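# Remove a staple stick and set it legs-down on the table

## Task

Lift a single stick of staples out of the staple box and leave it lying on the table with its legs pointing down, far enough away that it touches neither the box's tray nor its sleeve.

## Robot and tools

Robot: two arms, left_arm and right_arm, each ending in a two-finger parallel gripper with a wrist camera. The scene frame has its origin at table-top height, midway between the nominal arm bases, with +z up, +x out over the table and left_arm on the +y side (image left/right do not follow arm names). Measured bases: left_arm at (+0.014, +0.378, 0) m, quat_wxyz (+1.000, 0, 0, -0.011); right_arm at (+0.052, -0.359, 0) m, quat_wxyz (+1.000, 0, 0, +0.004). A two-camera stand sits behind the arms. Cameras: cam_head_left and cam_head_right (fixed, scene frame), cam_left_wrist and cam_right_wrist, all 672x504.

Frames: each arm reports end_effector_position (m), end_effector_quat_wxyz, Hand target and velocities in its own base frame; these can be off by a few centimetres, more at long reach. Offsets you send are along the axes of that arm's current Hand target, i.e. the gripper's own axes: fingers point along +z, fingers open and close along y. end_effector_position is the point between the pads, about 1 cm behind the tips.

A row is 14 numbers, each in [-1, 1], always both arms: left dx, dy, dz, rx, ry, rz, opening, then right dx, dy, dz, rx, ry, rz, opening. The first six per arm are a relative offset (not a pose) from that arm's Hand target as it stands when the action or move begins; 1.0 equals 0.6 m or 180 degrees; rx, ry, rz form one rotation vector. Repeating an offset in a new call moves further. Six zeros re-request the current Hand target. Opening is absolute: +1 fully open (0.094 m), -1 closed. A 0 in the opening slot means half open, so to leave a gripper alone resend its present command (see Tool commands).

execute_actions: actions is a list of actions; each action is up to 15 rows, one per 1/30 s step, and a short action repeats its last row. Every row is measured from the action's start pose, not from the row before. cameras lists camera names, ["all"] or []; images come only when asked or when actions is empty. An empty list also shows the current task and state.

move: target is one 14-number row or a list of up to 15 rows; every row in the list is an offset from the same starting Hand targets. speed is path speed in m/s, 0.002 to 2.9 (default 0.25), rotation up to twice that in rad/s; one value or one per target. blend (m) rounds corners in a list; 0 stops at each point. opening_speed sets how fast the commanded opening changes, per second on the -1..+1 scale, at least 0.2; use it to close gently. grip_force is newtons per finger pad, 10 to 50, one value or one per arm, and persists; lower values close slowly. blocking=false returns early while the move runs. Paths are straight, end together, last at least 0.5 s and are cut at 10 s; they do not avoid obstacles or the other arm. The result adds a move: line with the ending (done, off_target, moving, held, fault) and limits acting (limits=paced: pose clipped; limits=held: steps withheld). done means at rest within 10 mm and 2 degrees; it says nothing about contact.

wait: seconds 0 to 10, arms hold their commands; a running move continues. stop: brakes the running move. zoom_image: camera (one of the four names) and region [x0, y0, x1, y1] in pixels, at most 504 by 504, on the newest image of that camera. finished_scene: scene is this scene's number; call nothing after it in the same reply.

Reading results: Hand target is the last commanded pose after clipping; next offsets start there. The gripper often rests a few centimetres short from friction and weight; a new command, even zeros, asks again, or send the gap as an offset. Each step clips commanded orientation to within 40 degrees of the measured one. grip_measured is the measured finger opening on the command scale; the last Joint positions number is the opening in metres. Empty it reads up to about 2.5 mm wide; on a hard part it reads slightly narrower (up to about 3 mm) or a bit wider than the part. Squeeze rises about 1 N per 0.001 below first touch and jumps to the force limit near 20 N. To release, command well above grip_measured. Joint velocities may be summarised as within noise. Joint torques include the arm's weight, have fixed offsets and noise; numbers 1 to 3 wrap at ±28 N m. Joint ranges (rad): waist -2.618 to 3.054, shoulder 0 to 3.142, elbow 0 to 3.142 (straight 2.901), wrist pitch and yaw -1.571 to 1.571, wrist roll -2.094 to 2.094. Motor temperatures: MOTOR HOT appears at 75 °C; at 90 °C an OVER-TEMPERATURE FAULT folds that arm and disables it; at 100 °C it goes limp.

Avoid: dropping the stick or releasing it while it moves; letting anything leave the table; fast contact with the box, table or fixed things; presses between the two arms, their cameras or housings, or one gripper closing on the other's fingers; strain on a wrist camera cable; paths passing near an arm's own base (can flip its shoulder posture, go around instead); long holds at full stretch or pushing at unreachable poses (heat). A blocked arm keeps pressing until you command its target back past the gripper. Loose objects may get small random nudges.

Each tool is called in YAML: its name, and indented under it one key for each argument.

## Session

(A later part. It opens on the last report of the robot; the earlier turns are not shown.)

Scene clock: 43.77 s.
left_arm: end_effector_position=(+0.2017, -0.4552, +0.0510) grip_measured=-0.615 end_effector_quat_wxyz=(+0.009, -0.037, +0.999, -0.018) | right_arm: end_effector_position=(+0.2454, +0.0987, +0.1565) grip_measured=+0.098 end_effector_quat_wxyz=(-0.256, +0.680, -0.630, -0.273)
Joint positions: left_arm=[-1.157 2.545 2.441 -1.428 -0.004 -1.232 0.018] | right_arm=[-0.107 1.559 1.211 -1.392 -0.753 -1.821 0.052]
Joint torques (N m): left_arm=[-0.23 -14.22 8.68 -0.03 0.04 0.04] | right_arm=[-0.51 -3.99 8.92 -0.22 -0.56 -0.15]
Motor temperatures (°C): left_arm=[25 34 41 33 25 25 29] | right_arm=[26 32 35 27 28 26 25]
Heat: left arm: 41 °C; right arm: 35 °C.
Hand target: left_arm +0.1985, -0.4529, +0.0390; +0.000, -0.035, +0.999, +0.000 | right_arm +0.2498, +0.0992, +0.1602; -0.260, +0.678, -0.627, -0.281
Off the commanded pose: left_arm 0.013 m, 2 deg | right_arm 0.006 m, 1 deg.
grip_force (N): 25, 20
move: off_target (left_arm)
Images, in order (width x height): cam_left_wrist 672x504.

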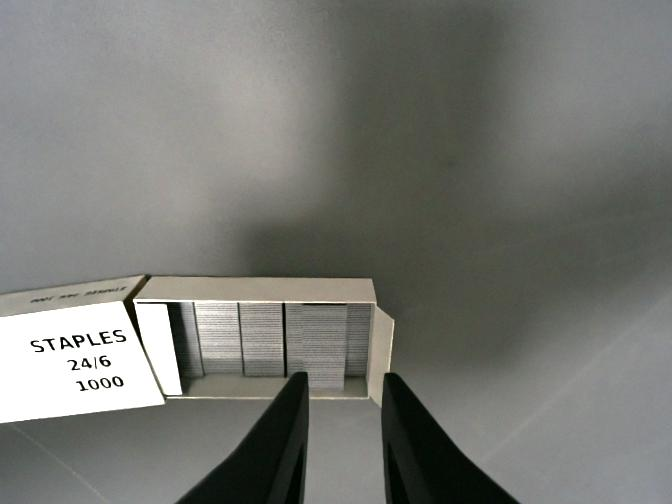

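move:
  target: [0.0036,0.0076,0.0117,0,0,0,-0.617,0,0,0,0,0,0,0.1]
  speed: 0.06
  cameras: ["cam_left_wrist"]

zoom_image:
  camera: "cam_left_wrist"
  region: [120, 280, 440, 440]

Scene clock: 45.90 s.
left_arm: end_effector_position=(+0.1984, -0.4476, +0.0347) grip_measured=-0.615 end_effector_quat_wxyz=(+0.002, -0.037, +0.999, +0.001) | right_arm: end_effector_position=(+0.2454, +0.0987, +0.1565) grip_measured=+0.098 end_effector_quat_wxyz=(-0.256, +0.680, -0.630, -0.273)
Joint positions: left_arm=[-1.157 2.545 2.377 -1.403 -0.004 -1.232 0.018] | right_arm=[-0.107 1.559 1.211 -1.392 -0.753 -1.821 0.052]
Joint torques (N m): left_arm=[-0.23 -17.68 5.56 0.29 0.04 -0.05] | right_arm=[-0.5 -3.96 8.94 -0.22 -0.56 -0.16]
Heat: left arm: 41 °C; right arm: 36 °C.
Hand target: left_arm +0.1961, -0.4486, +0.0320; +0.001, -0.035, +0.999, +0.000 | right_arm +0.2498, +0.0992, +0.1602; -0.260, +0.678, -0.627, -0.281
Off the commanded pose: left_arm 0.004 m, 0 deg | right_arm 0.006 m, 1 deg.
grip_force (N): 25, 20
move: done
Images, in order (width x height): cam_left_wrist 672x504.

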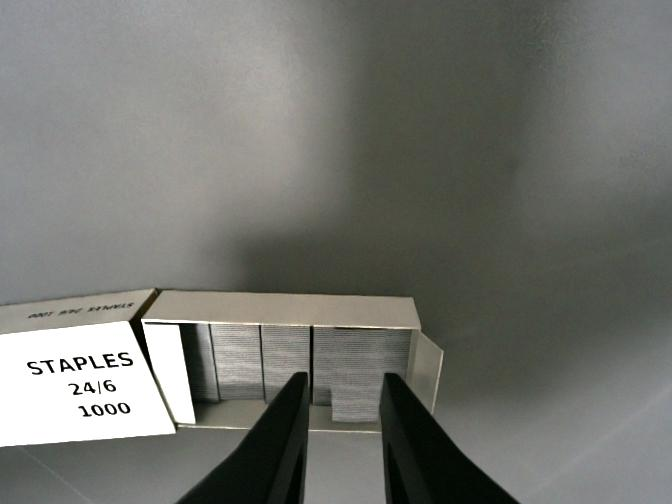

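Scaled by 1.575 from the camera's 672x504 image, which has a finer 960x720 frame.

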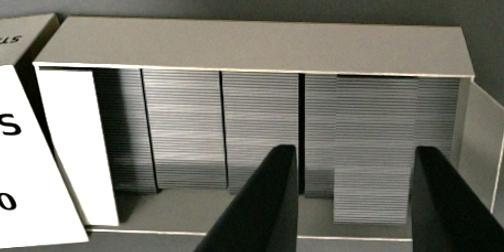

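move:
  target:
    - [0.0039,-0.0032,0.0,0,0,0,-0.617,0,0,0,0,0,0,0.1]
    - [0.0039,-0.0032,0.0150,0,0,0,-0.617,0,0,0,0,0,0,0.1]
  speed: 0.05
  cameras: ["cam_left_wrist"]

zoom_image:
  camera: "cam_left_wrist"
  region: [200, 310, 460, 440]

Scene clock: 48.03 s.
left_arm: end_effector_position=(+0.1976, -0.4495, +0.0277) grip_measured=-0.615 end_effector_quat_wxyz=(+0.003, -0.036, +0.999, -0.001) | right_arm: end_effector_position=(+0.2454, +0.0987, +0.1565) grip_measured=+0.098 end_effector_quat_wxyz=(-0.256, +0.680, -0.630, -0.273)
Joint positions: left_arm=[-1.16 2.545 2.349 -1.372 -0.004 -1.232 0.018] | right_arm=[-0.107 1.559 1.211 -1.392 -0.753 -1.821 0.052]
Joint torques (N m): left_arm=[-0.38 -17.33 5.68 0.43 0.08 0] | right_arm=[-0.5 -3.97 8.94 -0.22 -0.55 -0.15]
Heat: left arm: 41 °C; right arm: 36 °C.
Hand target: left_arm +0.1939, -0.4506, +0.0229; +0.000, -0.035, +0.999, +0.000 | right_arm +0.2498, +0.0992, +0.1602; -0.260, +0.678, -0.627, -0.281
Off the commanded pose: left_arm 0.006 m, 0 deg | right_arm 0.006 m, 1 deg.
grip_force (N): 25, 20
move: done
Images, in order (width x height): cam_left_wrist 672x504.

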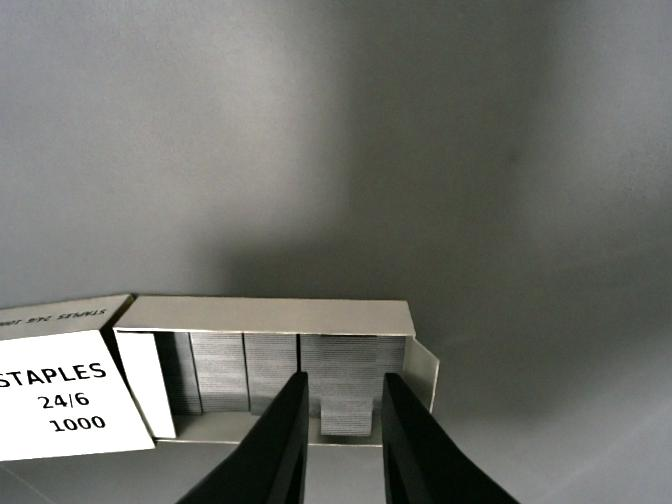

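Scaled by 1.938 from the camera's 672x504 image, which has a finer 960x720 frame.

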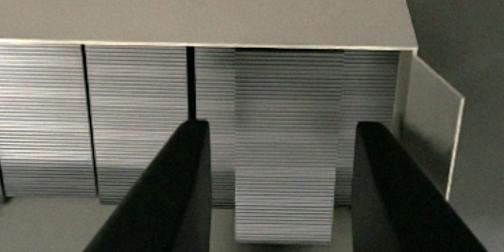

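move:
  target: [0.0,0.0,0.0125,0,0,0,-0.617,0,0,0,0,0,0,0.1]
  speed: 0.04
  cameras: ["cam_left_wrist"]

zoom_image:
  camera: "cam_left_wrist"
  region: [200, 320, 460, 470]

Scene clock: 49.13 s.
left_arm: end_effector_position=(+0.1978, -0.4499, +0.0203) grip_measured=-0.615 end_effector_quat_wxyz=(+0.003, -0.036, +0.999, -0.001) | right_arm: end_effector_position=(+0.2454, +0.0987, +0.1565) grip_measured=+0.098 end_effector_quat_wxyz=(-0.256, +0.680, -0.630, -0.273)
Joint positions: left_arm=[-1.16 2.545 2.32 -1.342 -0.004 -1.232 0.018] | right_arm=[-0.107 1.559 1.211 -1.392 -0.753 -1.821 0.052]
Joint torques (N m): left_arm=[-0.55 -17.61 5.39 0.28 0.07 -0.02] | right_arm=[-0.53 -3.99 8.92 -0.22 -0.55 -0.16]
Heat: left arm: 41 °C; right arm: 36 °C.
Hand target: left_arm +0.1940, -0.4506, +0.0155; +0.001, -0.035, +0.999, +0.000 | right_arm +0.2498, +0.0992, +0.1602; -0.260, +0.678, -0.627, -0.281
Off the commanded pose: left_arm 0.006 m, 0 deg | right_arm 0.006 m, 1 deg.
grip_force (N): 25, 20
move: done
Images, in order (width x height): cam_left_wrist 672x504.

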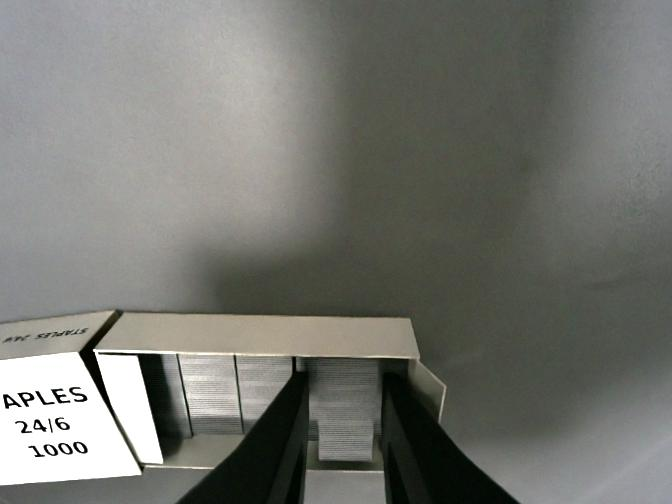

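Scaled by 1.938 from the camera's 672x504 image, which has a finer 960x720 frame.

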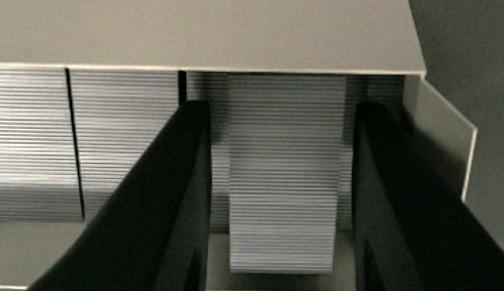

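move:
  target: [0.0,0.0,0.0,0,0,0,-0.8,0,0,0,0,0,0,0.1]
  opening_speed: 0.4
  cameras: ["cam_left_wrist"]

zoom_image:
  camera: "cam_left_wrist"
  region: [200, 320, 460, 470]

Scene clock: 50.03 s.
left_arm: end_effector_position=(+0.1978, -0.4499, +0.0203) grip_measured=-0.726 end_effector_quat_wxyz=(+0.003, -0.036, +0.999, -0.001) | right_arm: end_effector_position=(+0.2454, +0.0987, +0.1565) grip_measured=+0.098 end_effector_quat_wxyz=(-0.256, +0.680, -0.630, -0.273)
Joint positions: left_arm=[-1.16 2.545 2.32 -1.341 -0.004 -1.232 0.013] | right_arm=[-0.107 1.559 1.211 -1.392 -0.753 -1.821 0.052]
Joint torques (N m): left_arm=[-0.31 -17.47 5.63 0.31 0.04 -0.07] | right_arm=[-0.51 -3.99 8.92 -0.23 -0.56 -0.16]
Heat: left arm: 41 °C; right arm: 36 °C.
Hand target: left_arm +0.1940, -0.4506, +0.0155; +0.001, -0.035, +0.999, +0.000 | right_arm +0.2498, +0.0992, +0.1602; -0.260, +0.678, -0.627, -0.281
Off the commanded pose: left_arm 0.006 m, 0 deg | right_arm 0.006 m, 1 deg.
grip_force (N): 25, 20
move: done
Images, in order (width x height): cam_left_wrist 672x504.

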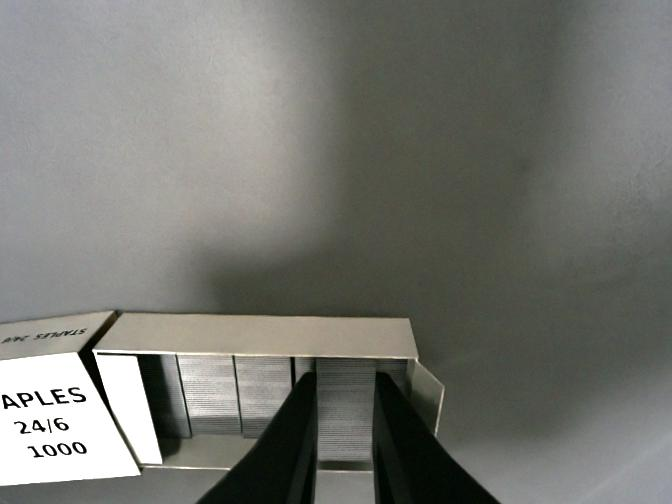

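Scaled by 1.938 from the camera's 672x504 image, which has a finer 960x720 frame.

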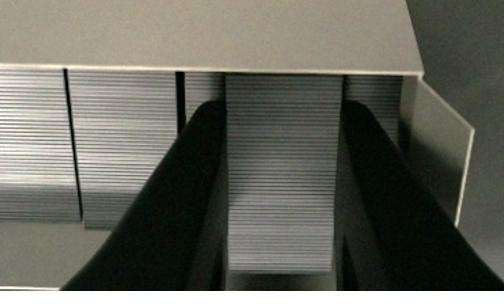

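Gripped. Lift gently.

move:
  target:
    - [0,0,-0.03,0,0,0,-0.8,0,0,0,0,0,0,0.1]
    - [0,0,-0.13,0,0,0,-0.8,0,0,0,0,0,0,0.1]
  speed: [0.05,0.12]
  blend: [0.005,0]
  cameras: ["all"]

zoom_image:
  camera: "cam_left_wrist"
  region: [60, 260, 460, 504]

Scene clock: 51.77 s.
left_arm: end_effector_position=(+0.1987, -0.4520, +0.0853) grip_measured=-0.726 end_effector_quat_wxyz=(+0.011, -0.036, +0.999, -0.023) | right_arm: end_effector_position=(+0.2454, +0.0987, +0.1565) grip_measured=+0.098 end_effector_quat_wxyz=(-0.256, +0.680, -0.630, -0.273)
Joint positions: left_arm=[-1.16 2.545 2.579 -1.554 -0.004 -1.232 0.013] | right_arm=[-0.107 1.559 1.211 -1.392 -0.753 -1.821 0.052]
Joint torques (N m): left_arm=[-0.4 -18.44 7.66 0.01 0.04 -0.05] | right_arm=[-0.51 -3.97 8.92 -0.22 -0.56 -0.16]
Heat: left arm: 41 °C; right arm: 36 °C.
Hand target: left_arm +0.1939, -0.4505, +0.0934; +0.000, -0.035, +0.999, +0.000 | right_arm +0.2498, +0.0992, +0.1602; -0.260, +0.678, -0.627, -0.281
Off the commanded pose: left_arm 0.010 m, 3 deg | right_arm 0.006 m, 1 deg.
joint sent to its limit (left arm) — joint 4 (wrist pitch), lower limit. The joint targets are off in orientation, not in position.
grip_force (N): 25, 20
move: off_target (left_arm)

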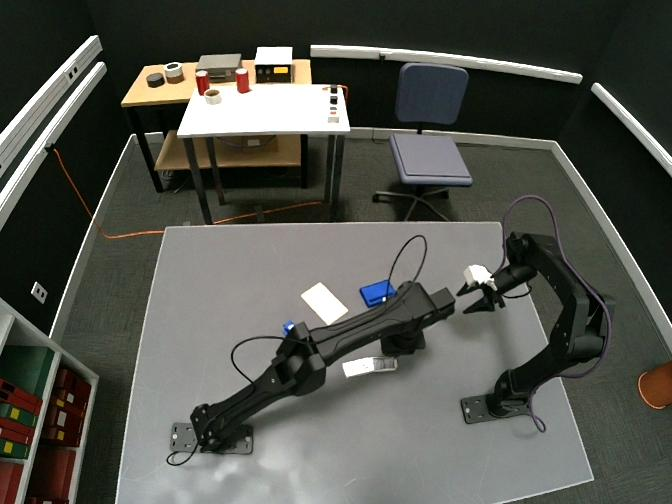

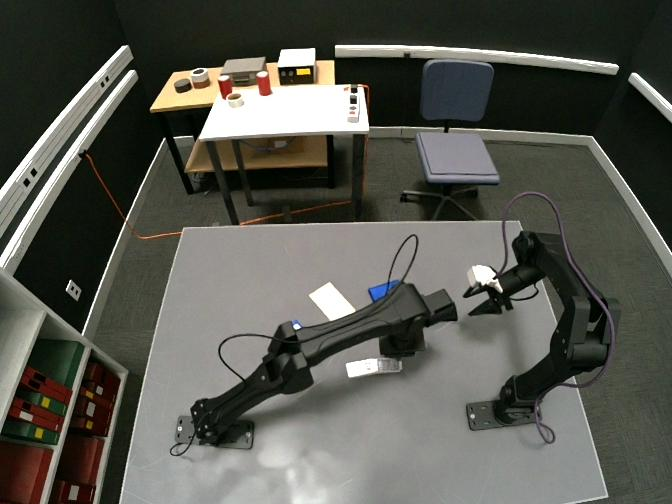

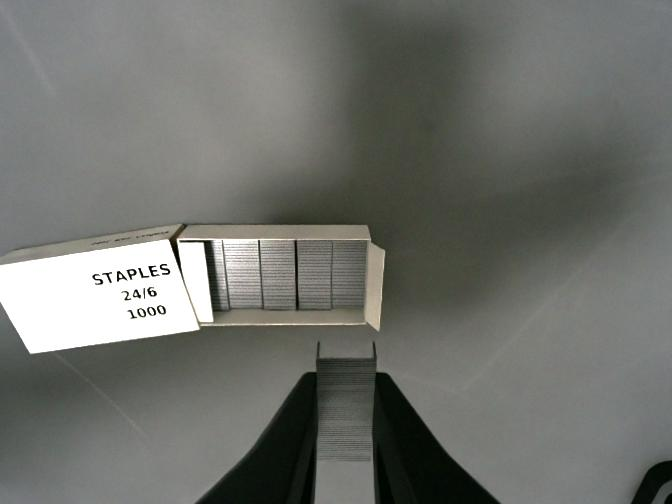

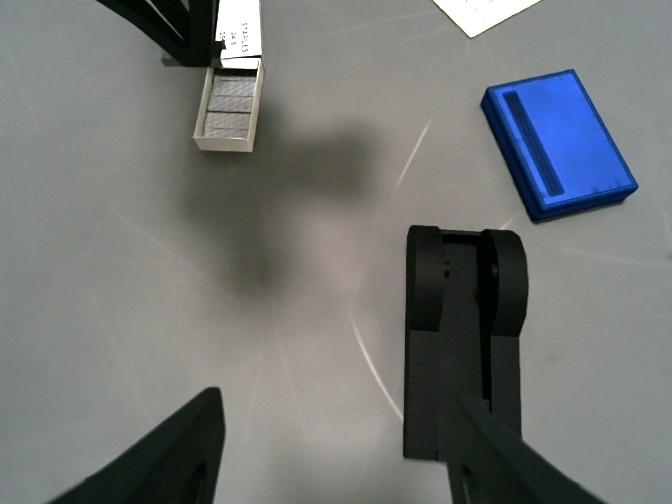

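Scaled by 1.260 from the camera's 672x504 image, which has a finer 960x720 frame.

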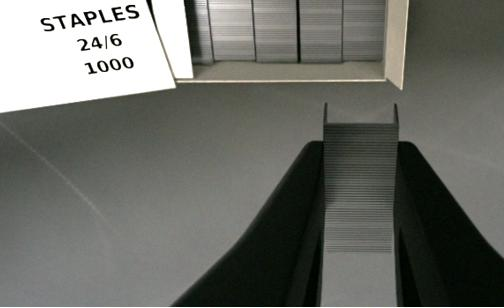

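move:
  target: [0.2614,0.2271,0.02,0,0,0.1,-0.8,0,0,0,0,0,0,0.1]
  speed: 0.22
  cameras: ["cam_head_left","cam_left_wrist"]

Scene clock: 62.57 s.
left_arm: end_effector_position=(+0.0264, -0.3262, +0.0760) grip_measured=-0.726 end_effector_quat_wxyz=(-0.004, +0.129, +0.992, +0.014) | right_arm: end_effector_position=(+0.2454, +0.0987, +0.1565) grip_measured=+0.098 end_effector_quat_wxyz=(-0.256, +0.680, -0.630, -0.273)
Joint positions: left_arm=[-1.492 1.827 1.397 -1.17 0.002 -1.233 0.013] | right_arm=[-0.107 1.559 1.211 -1.392 -0.753 -1.821 0.052]
Joint torques (N m): left_arm=[0.18 -13.87 5.31 0.19 0.01 -0.12] | right_arm=[-0.5 -4 8.92 -0.22 -0.55 -0.16]
Motor temperatures (°C): left_arm=[25 41 40 32 25 25 29] | right_arm=[26 32 36 27 28 26 25]
Heat: left arm: 41 °C; right arm: 36 °C.
Hand target: left_arm +0.0279, -0.3255, +0.0813; +0.001, +0.122, +0.993, +0.000 | right_arm +0.2498, +0.0992, +0.1602; -0.260, +0.678, -0.627, -0.281
Off the commanded pose: left_arm 0.006 m, 2 deg | right_arm 0.006 m, 1 deg.
grip_force (N): 25, 20
move: done
Images, in order (width x height): cam_head_left 672x504, cam_left_wrist 672x504.

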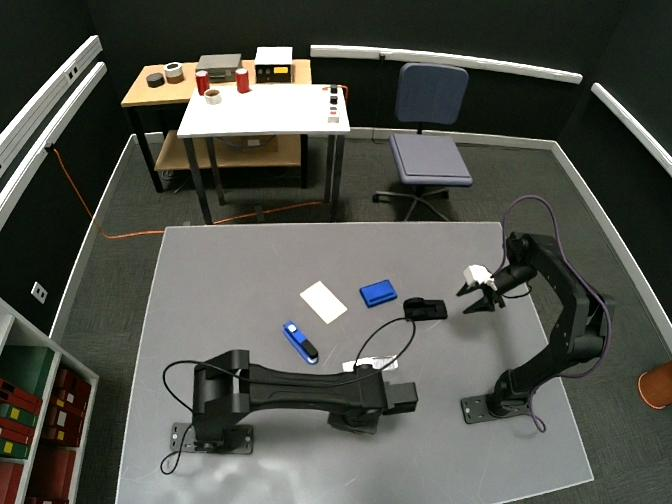

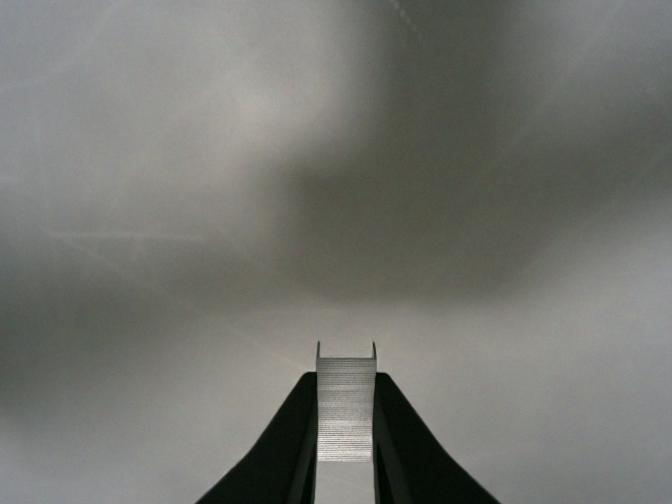

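move:
  target: [0,0,0.09,0,0,0,-0.8,0,0,0,0,0,0,0.1]
  speed: 0.15
  cameras: ["cam_left_wrist"]

Scene clock: 64.13 s.
left_arm: end_effector_position=(+0.0267, -0.3289, +0.0381) grip_measured=-0.726 end_effector_quat_wxyz=(+0.002, +0.129, +0.992, -0.012) | right_arm: end_effector_position=(+0.2454, +0.0987, +0.1565) grip_measured=+0.098 end_effector_quat_wxyz=(-0.256, +0.680, -0.630, -0.273)
Joint positions: left_arm=[-1.492 1.827 1.242 -0.962 0.002 -1.234 0.013] | right_arm=[-0.107 1.559 1.211 -1.392 -0.753 -1.821 0.052]
Joint torques (N m): left_arm=[0.16 -8.21 5.3 0.36 0.01 -0.12] | right_arm=[-0.53 -3.97 8.92 -0.22 -0.56 -0.16]
Heat: left arm: 41 °C; right arm: 36 °C.
Hand target: left_arm +0.0280, -0.3255, +0.0273; +0.001, +0.122, +0.993, +0.000 | right_arm +0.2498, +0.0992, +0.1602; -0.260, +0.678, -0.627, -0.281
Off the commanded pose: left_arm 0.011 m, 2 deg | right_arm 0.006 m, 1 deg.
grip_force (N): 25, 20
move: off_target (left_arm)
Images, in order (width x height): cam_left_wrist 672x504.

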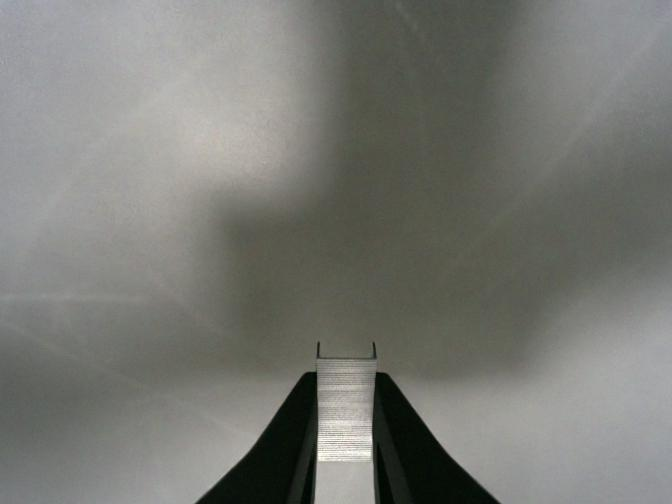

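move:
  target: [0,0,0.022,0,0,0,-0.8,0,0,0,0,0,0,0.1]
  speed: 0.06

Scene clock: 65.23 s.
left_arm: end_effector_position=(+0.0267, -0.3300, +0.0265) grip_measured=-0.726 end_effector_quat_wxyz=(+0.002, +0.129, +0.992, -0.014) | right_arm: end_effector_position=(+0.2454, +0.0987, +0.1565) grip_measured=+0.098 end_effector_quat_wxyz=(-0.256, +0.680, -0.630, -0.273)
Joint positions: left_arm=[-1.492 1.842 1.211 -0.911 0.002 -1.234 0.013] | right_arm=[-0.107 1.559 1.211 -1.392 -0.753 -1.821 0.052]
Joint torques (N m): left_arm=[0.27 -7.91 5 0.35 0.01 -0.07] | right_arm=[-0.51 -3.99 8.9 -0.23 -0.55 -0.16]
Heat: left arm: 41 °C; right arm: 36 °C.
Hand target: left_arm +0.0280, -0.3256, +0.0141; +0.001, +0.122, +0.992, +0.000 | right_arm +0.2498, +0.0992, +0.1602; -0.260, +0.678, -0.627, -0.281
Off the commanded pose: left_arm 0.013 m, 2 deg | right_arm 0.006 m, 1 deg.
grip_force (N): 25, 20
move: off_target (left_arm)

move:
  target: [0,0,0.015,0,0,0,-0.8,0,0,0,0,0,0,0.1]
  speed: 0.05
  cameras: ["cam_left_wrist"]

zoom_image:
  camera: "cam_left_wrist"
  region: [220, 300, 470, 480]

Scene clock: 66.40 s.
left_arm: end_effector_position=(+0.0268, -0.3304, +0.0177) grip_measured=-0.726 end_effector_quat_wxyz=(+0.002, +0.129, +0.992, -0.015) | right_arm: end_effector_position=(+0.2454, +0.0987, +0.1565) grip_measured=+0.098 end_effector_quat_wxyz=(-0.256, +0.680, -0.630, -0.273)
Joint positions: left_arm=[-1.492 1.856 1.192 -0.877 0.002 -1.234 0.013] | right_arm=[-0.107 1.559 1.211 -1.392 -0.753 -1.821 0.052]
Joint torques (N m): left_arm=[0.29 -8.06 5.18 0.35 -0.02 -0.09] | right_arm=[-0.53 -3.99 8.94 -0.22 -0.55 -0.15]
Heat: left arm: 40 °C; right arm: 36 °C.
Hand target: left_arm +0.0280, -0.3255, +0.0050; +0.001, +0.122, +0.992, +0.000 | right_arm +0.2498, +0.0992, +0.1602; -0.260, +0.678, -0.627, -0.281
Off the commanded pose: left_arm 0.014 m, 2 deg | right_arm 0.006 m, 1 deg.
grip_force (N): 25, 20
move: off_target (left_arm)
Images, in order (width x height): cam_left_wrist 672x504.

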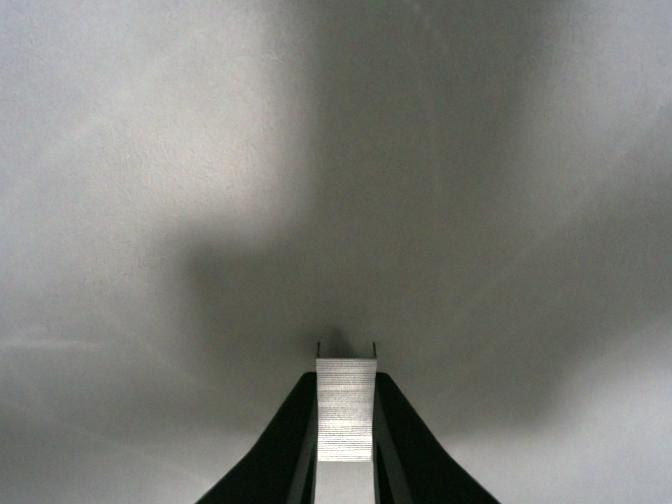

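Scaled by 2.016 from the camera's 672x504 image, which has a finer 960x720 frame.

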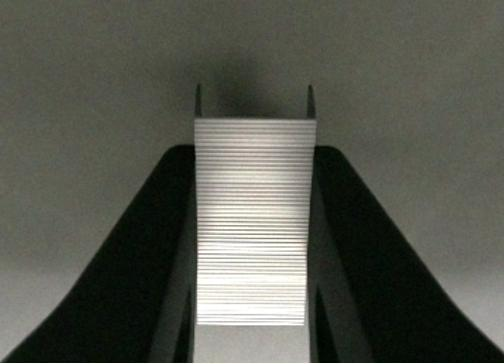

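move:
  target: [0,0,0.006,0,0,0,-0.8,0,0,0,0,0,0,0.1]
  speed: 0.03

move:
  target: [0,0,0.004,0,0,0,-0.8,0,0,0,0,0,0,0.1]
  speed: 0.03
  cameras: ["cam_left_wrist"]

zoom_image:
  camera: "cam_left_wrist"
  region: [220, 300, 470, 480]

Scene clock: 67.50 s.
left_arm: end_effector_position=(+0.0269, -0.3314, +0.0162) grip_measured=-0.726 end_effector_quat_wxyz=(+0.003, +0.129, +0.991, -0.018) | right_arm: end_effector_position=(+0.2454, +0.0987, +0.1565) grip_measured=+0.098 end_effector_quat_wxyz=(-0.256, +0.680, -0.630, -0.273)
Joint positions: left_arm=[-1.492 1.856 1.185 -0.864 0.002 -1.234 0.013] | right_arm=[-0.107 1.559 1.211 -1.392 -0.753 -1.821 0.052]
Joint torques (N m): left_arm=[0.05 -7.66 4.88 0.44 0.01 -0.09] | right_arm=[-0.51 -3.99 8.92 -0.22 -0.56 -0.15]
Heat: left arm: 40 °C; right arm: 36 °C.
Hand target: left_arm +0.0280, -0.3257, +0.0015; +0.001, +0.122, +0.992, +0.000 | right_arm +0.2498, +0.0992, +0.1602; -0.260, +0.678, -0.627, -0.281
Off the commanded pose: left_arm 0.016 m, 2 deg | right_arm 0.006 m, 1 deg.
grip_force (N): 25, 20
move: off_target (left_arm)

Scene clock: 68.27 s.
left_arm: end_effector_position=(+0.0270, -0.3327, +0.0135) grip_measured=-0.726 end_effector_quat_wxyz=(+0.003, +0.129, +0.991, -0.018) | right_arm: end_effector_position=(+0.2454, +0.0987, +0.1565) grip_measured=+0.098 end_effector_quat_wxyz=(-0.256, +0.680, -0.630, -0.273)
Joint positions: left_arm=[-1.492 1.865 1.185 -0.855 0.002 -1.234 0.013] | right_arm=[-0.107 1.559 1.211 -1.392 -0.753 -1.821 0.052]
Joint torques (N m): left_arm=[0.32 -8.05 4.71 0.45 0 -0.05] | right_arm=[-0.5 -4 8.92 -0.22 -0.56 -0.16]
Heat: left arm: 40 °C; right arm: 37 °C.
Hand target: left_arm +0.0280, -0.3256, -0.0009; +0.001, +0.122, +0.992, +0.000 | right_arm +0.2498, +0.0992, +0.1602; -0.260, +0.678, -0.627, -0.281
Off the commanded pose: left_arm 0.016 m, 2 deg | right_arm 0.006 m, 1 deg.
grip_force (N): 25, 20
move: off_target (left_arm)
Images, in order (width x height): cam_left_wrist 672x504.

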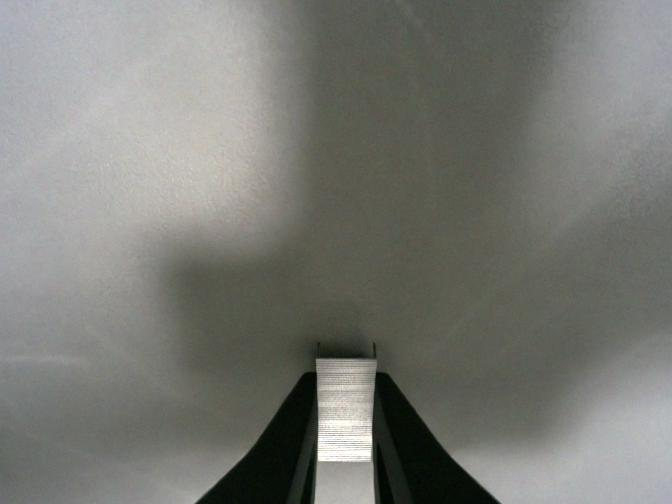

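Scaled by 2.016 from the camera's 672x504 image, which has a finer 960x720 frame.

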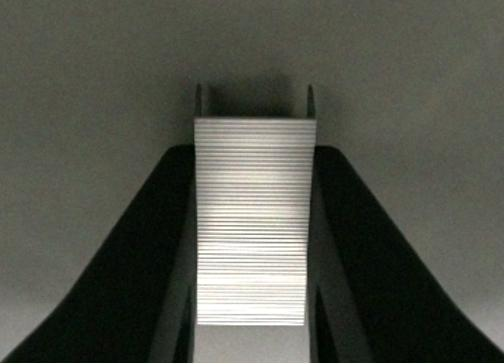

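move:
  target: [0,0,0.005,0,0,0,-0.8,0,0,0,0,0,0,0.1]
  speed: 0.03
  cameras: ["cam_left_wrist"]

zoom_image:
  camera: "cam_left_wrist"
  region: [220, 300, 470, 480]

Scene clock: 69.13 s.
left_arm: end_effector_position=(+0.0269, -0.3315, +0.0117) grip_measured=-0.726 end_effector_quat_wxyz=(+0.003, +0.129, +0.992, -0.017) | right_arm: end_effector_position=(+0.2454, +0.0987, +0.1565) grip_measured=+0.098 end_effector_quat_wxyz=(-0.256, +0.680, -0.630, -0.273)
Joint positions: left_arm=[-1.492 1.865 1.177 -0.848 0.002 -1.234 0.013] | right_arm=[-0.107 1.559 1.211 -1.392 -0.753 -1.821 0.052]
Joint torques (N m): left_arm=[0.32 -7.62 4.96 0.41 0.05 -0.12] | right_arm=[-0.53 -3.99 8.91 -0.23 -0.55 -0.15]
Heat: left arm: 40 °C; right arm: 37 °C.
Hand target: left_arm +0.0280, -0.3255, -0.0039; +0.001, +0.122, +0.993, +0.000 | right_arm +0.2498, +0.0992, +0.1602; -0.260, +0.678, -0.627, -0.281
Off the commanded pose: left_arm 0.017 m, 2 deg | right_arm 0.006 m, 1 deg.
grip_force (N): 25, 20
move: off_target (left_arm)
Images, in order (width x height): cam_left_wrist 672x504.

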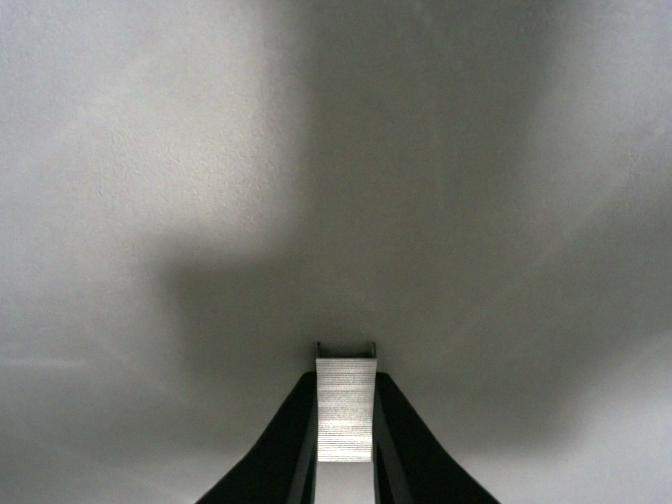

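Scaled by 2.016 from the camera's 672x504 image, which has a finer 960x720 frame.

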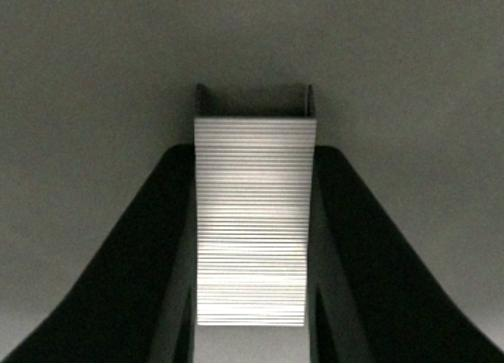

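move:
  target: [0,0,0.004,0,0,0,-0.8,0,0,0,0,0,0,0.1]
  speed: 0.03
  cameras: ["cam_left_wrist"]

zoom_image:
  camera: "cam_left_wrist"
  region: [280, 320, 410, 400]

Scene clock: 70.07 s.
left_arm: end_effector_position=(+0.0269, -0.3321, +0.0115) grip_measured=-0.726 end_effector_quat_wxyz=(+0.003, +0.129, +0.991, -0.019) | right_arm: end_effector_position=(+0.2454, +0.0987, +0.1565) grip_measured=+0.098 end_effector_quat_wxyz=(-0.256, +0.680, -0.630, -0.273)
Joint positions: left_arm=[-1.492 1.865 1.176 -0.844 0.002 -1.234 0.013] | right_arm=[-0.107 1.559 1.211 -1.392 -0.753 -1.821 0.052]
Joint torques (N m): left_arm=[0.23 -7.2 4.59 0.51 -0.01 -0.14] | right_arm=[-0.5 -3.97 8.91 -0.22 -0.56 -0.16]
Heat: left arm: 40 °C; right arm: 37 °C.
Hand target: left_arm +0.0280, -0.3256, -0.0063; +0.001, +0.122, +0.993, +0.000 | right_arm +0.2498, +0.0992, +0.1602; -0.260, +0.678, -0.627, -0.281
Off the commanded pose: left_arm 0.019 m, 2 deg | right_arm 0.006 m, 1 deg.
grip_force (N): 25, 20
move: off_target (left_arm)
Images, in order (width x height): cam_left_wrist 672x504.

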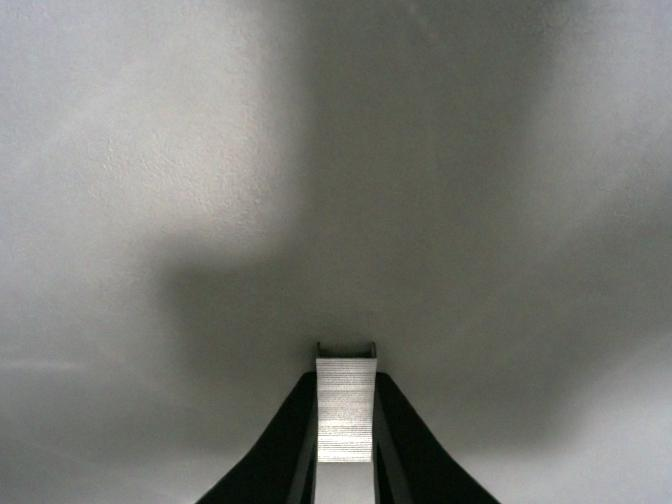

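Scaled by 3.877 from the camera's 672x504 image, which has a finer 960x720 frame.

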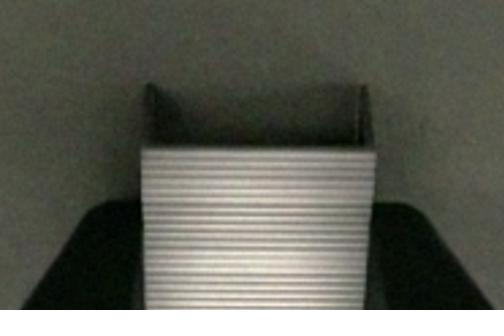

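move:
  target: [0,0,0.004,0,0,0,-0.8,0,0,0,0,0,0,0.1]
  speed: 0.03
  cameras: ["cam_left_wrist"]

zoom_image:
  camera: "cam_left_wrist"
  region: [280, 320, 410, 400]

Scene clock: 71.00 s.
left_arm: end_effector_position=(+0.0269, -0.3320, +0.0112) grip_measured=-0.726 end_effector_quat_wxyz=(+0.003, +0.129, +0.991, -0.019) | right_arm: end_effector_position=(+0.2454, +0.0987, +0.1565) grip_measured=+0.098 end_effector_quat_wxyz=(-0.256, +0.680, -0.630, -0.273)
Joint positions: left_arm=[-1.492 1.865 1.175 -0.843 0.002 -1.234 0.013] | right_arm=[-0.107 1.559 1.211 -1.392 -0.753 -1.821 0.052]
Joint torques (N m): left_arm=[0.27 -6.8 4.08 0.58 0.02 -0.1] | right_arm=[-0.51 -4 8.92 -0.22 -0.55 -0.16]
Heat: left arm: 40 °C; right arm: 37 °C.
Hand target: left_arm +0.0280, -0.3256, -0.0087; +0.001, +0.122, +0.993, +0.000 | right_arm +0.2498, +0.0992, +0.1602; -0.260, +0.678, -0.627, -0.281
Off the commanded pose: left_arm 0.021 m, 2 deg | right_arm 0.006 m, 1 deg.
grip_force (N): 25, 20
move: off_target (left_arm)
Images, in order (width x height): cam_left_wrist 672x504.

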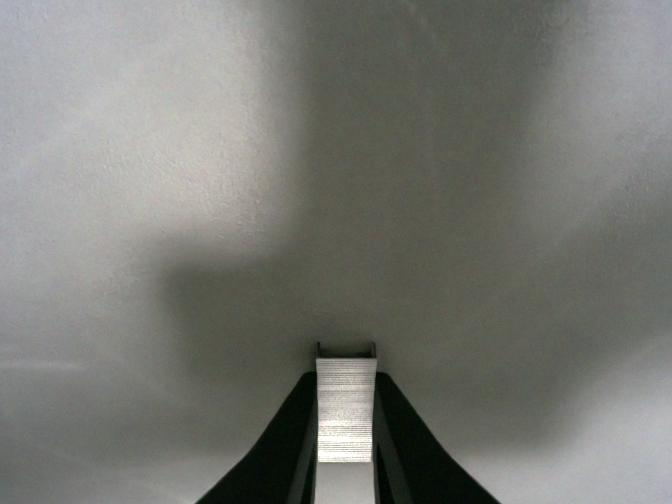

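Scaled by 3.877 from the camera's 672x504 image, which has a finer 960x720 frame.

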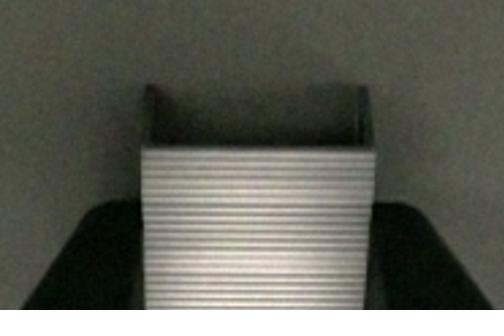

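move:
  target:
    - [0,0,-0.008,0,0,0,-0.8,0,0,0,0,0,0,0.1]
    - [0,0,-0.008,0,0,0,-0.55,0,0,0,0,0,0,0.1]
  speed: 0.03
  opening_speed: 0.4
  cameras: ["cam_left_wrist"]

zoom_image:
  camera: "cam_left_wrist"
  region: [220, 300, 470, 480]

Scene clock: 72.73 s.
left_arm: end_effector_position=(+0.0270, -0.3327, +0.0094) grip_measured=-0.552 end_effector_quat_wxyz=(+0.003, +0.129, +0.992, -0.019) | right_arm: end_effector_position=(+0.2454, +0.0987, +0.1565) grip_measured=+0.098 end_effector_quat_wxyz=(-0.256, +0.680, -0.630, -0.273)
Joint positions: left_arm=[-1.492 1.871 1.175 -0.837 0.002 -1.234 0.021] | right_arm=[-0.107 1.559 1.211 -1.392 -0.753 -1.821 0.052]
Joint torques (N m): left_arm=[0.43 -8.23 5.08 0.33 -0.01 -0.05] | right_arm=[-0.5 -4 8.94 -0.23 -0.56 -0.16]
Heat: left arm: 40 °C; right arm: 37 °C.
Hand target: left_arm +0.0280, -0.3256, -0.0039; +0.001, +0.122, +0.993, +0.000 | right_arm +0.2498, +0.0992, +0.1602; -0.260, +0.678, -0.627, -0.281
Off the commanded pose: left_arm 0.015 m, 2 deg | right_arm 0.006 m, 1 deg.
grip_force (N): 25, 20
move: off_target (left_arm); target 2's new opening was sent with left_arm's hand 0.016 m and 2 deg from that target
Images, in order (width x height): cam_left_wrist 672x504.

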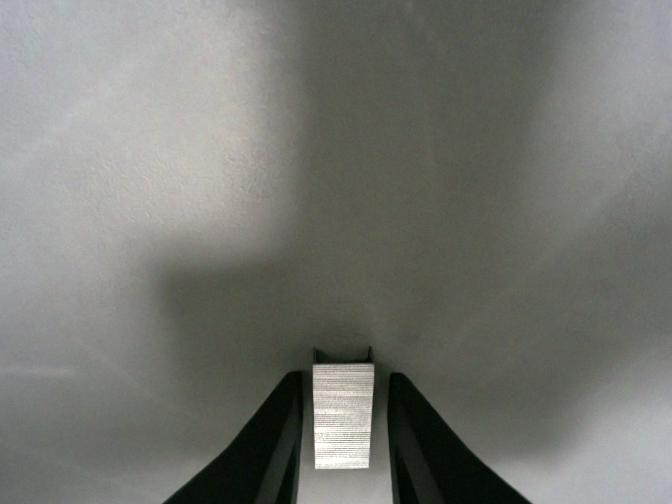

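Scaled by 2.016 from the camera's 672x504 image, which has a finer 960x720 frame.

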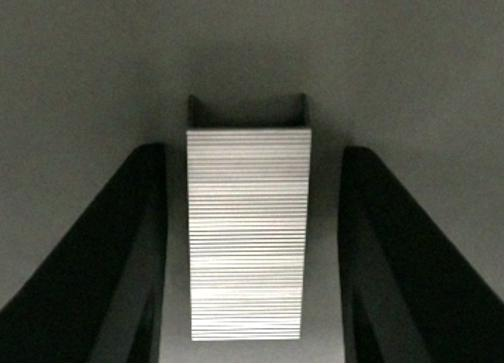

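Released, upright. Lift straight up.

move:
  target:
    - [0,0,-0.04,0,0,0,-0.55,0,0,0,0,0,0,0.1]
    - [0,0,-0.2,0,0,0,-0.55,0,0,0,0,0,0,0.1]
  speed: [0.06,0.2]
  blend: [0.005,0]
  cameras: ["cam_head_left","cam_left_wrist"]

zoom_image:
  camera: "cam_left_wrist"
  region: [200, 200, 460, 400]

Scene clock: 74.67 s.
left_arm: end_effector_position=(+0.0264, -0.3261, +0.1058) grip_measured=-0.552 end_effector_quat_wxyz=(-0.002, +0.129, +0.992, +0.006) | right_arm: end_effector_position=(+0.2454, +0.0987, +0.1565) grip_measured=+0.098 end_effector_quat_wxyz=(-0.256, +0.680, -0.630, -0.273)
Joint positions: left_arm=[-1.492 1.797 1.479 -1.266 0.002 -1.234 0.021] | right_arm=[-0.107 1.559 1.211 -1.392 -0.753 -1.821 0.052]
Joint torques (N m): left_arm=[0.28 -11.9 8.29 -0.05 -0.04 -0.09] | right_arm=[-0.51 -4 8.92 -0.22 -0.55 -0.16]
Heat: left arm: 40 °C; right arm: 37 °C.
Hand target: left_arm +0.0279, -0.3256, +0.1161; +0.001, +0.122, +0.992, +0.000 | right_arm +0.2498, +0.0992, +0.1602; -0.260, +0.678, -0.627, -0.281
Off the commanded pose: left_arm 0.010 m, 1 deg | right_arm 0.006 m, 1 deg.
grip_force (N): 25, 20
move: done
Images, in order (width x height): cam_head_left 672x504, cam_left_wrist 672x504.

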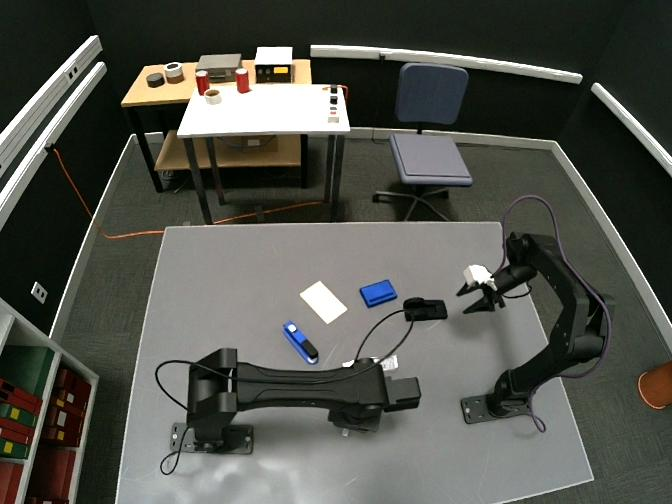

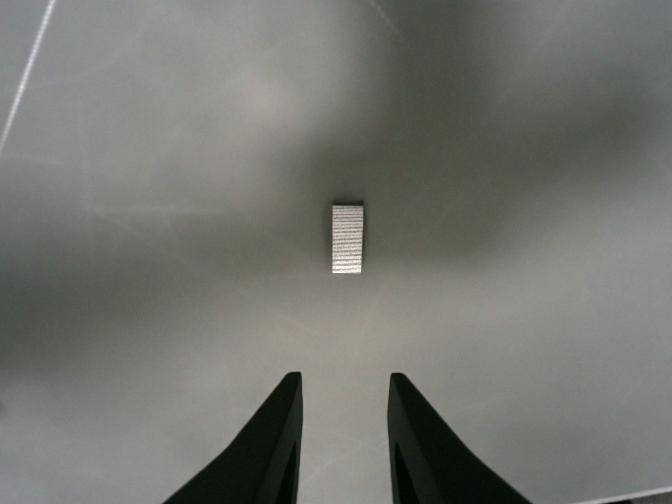

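Scaled by 1.938 from the camera's 672x504 image, which has a finer 960x720 frame.

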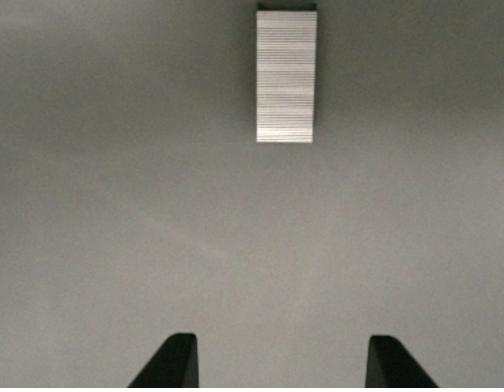

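finished_scene:
  scene: 2

The scene is finished: the task was done.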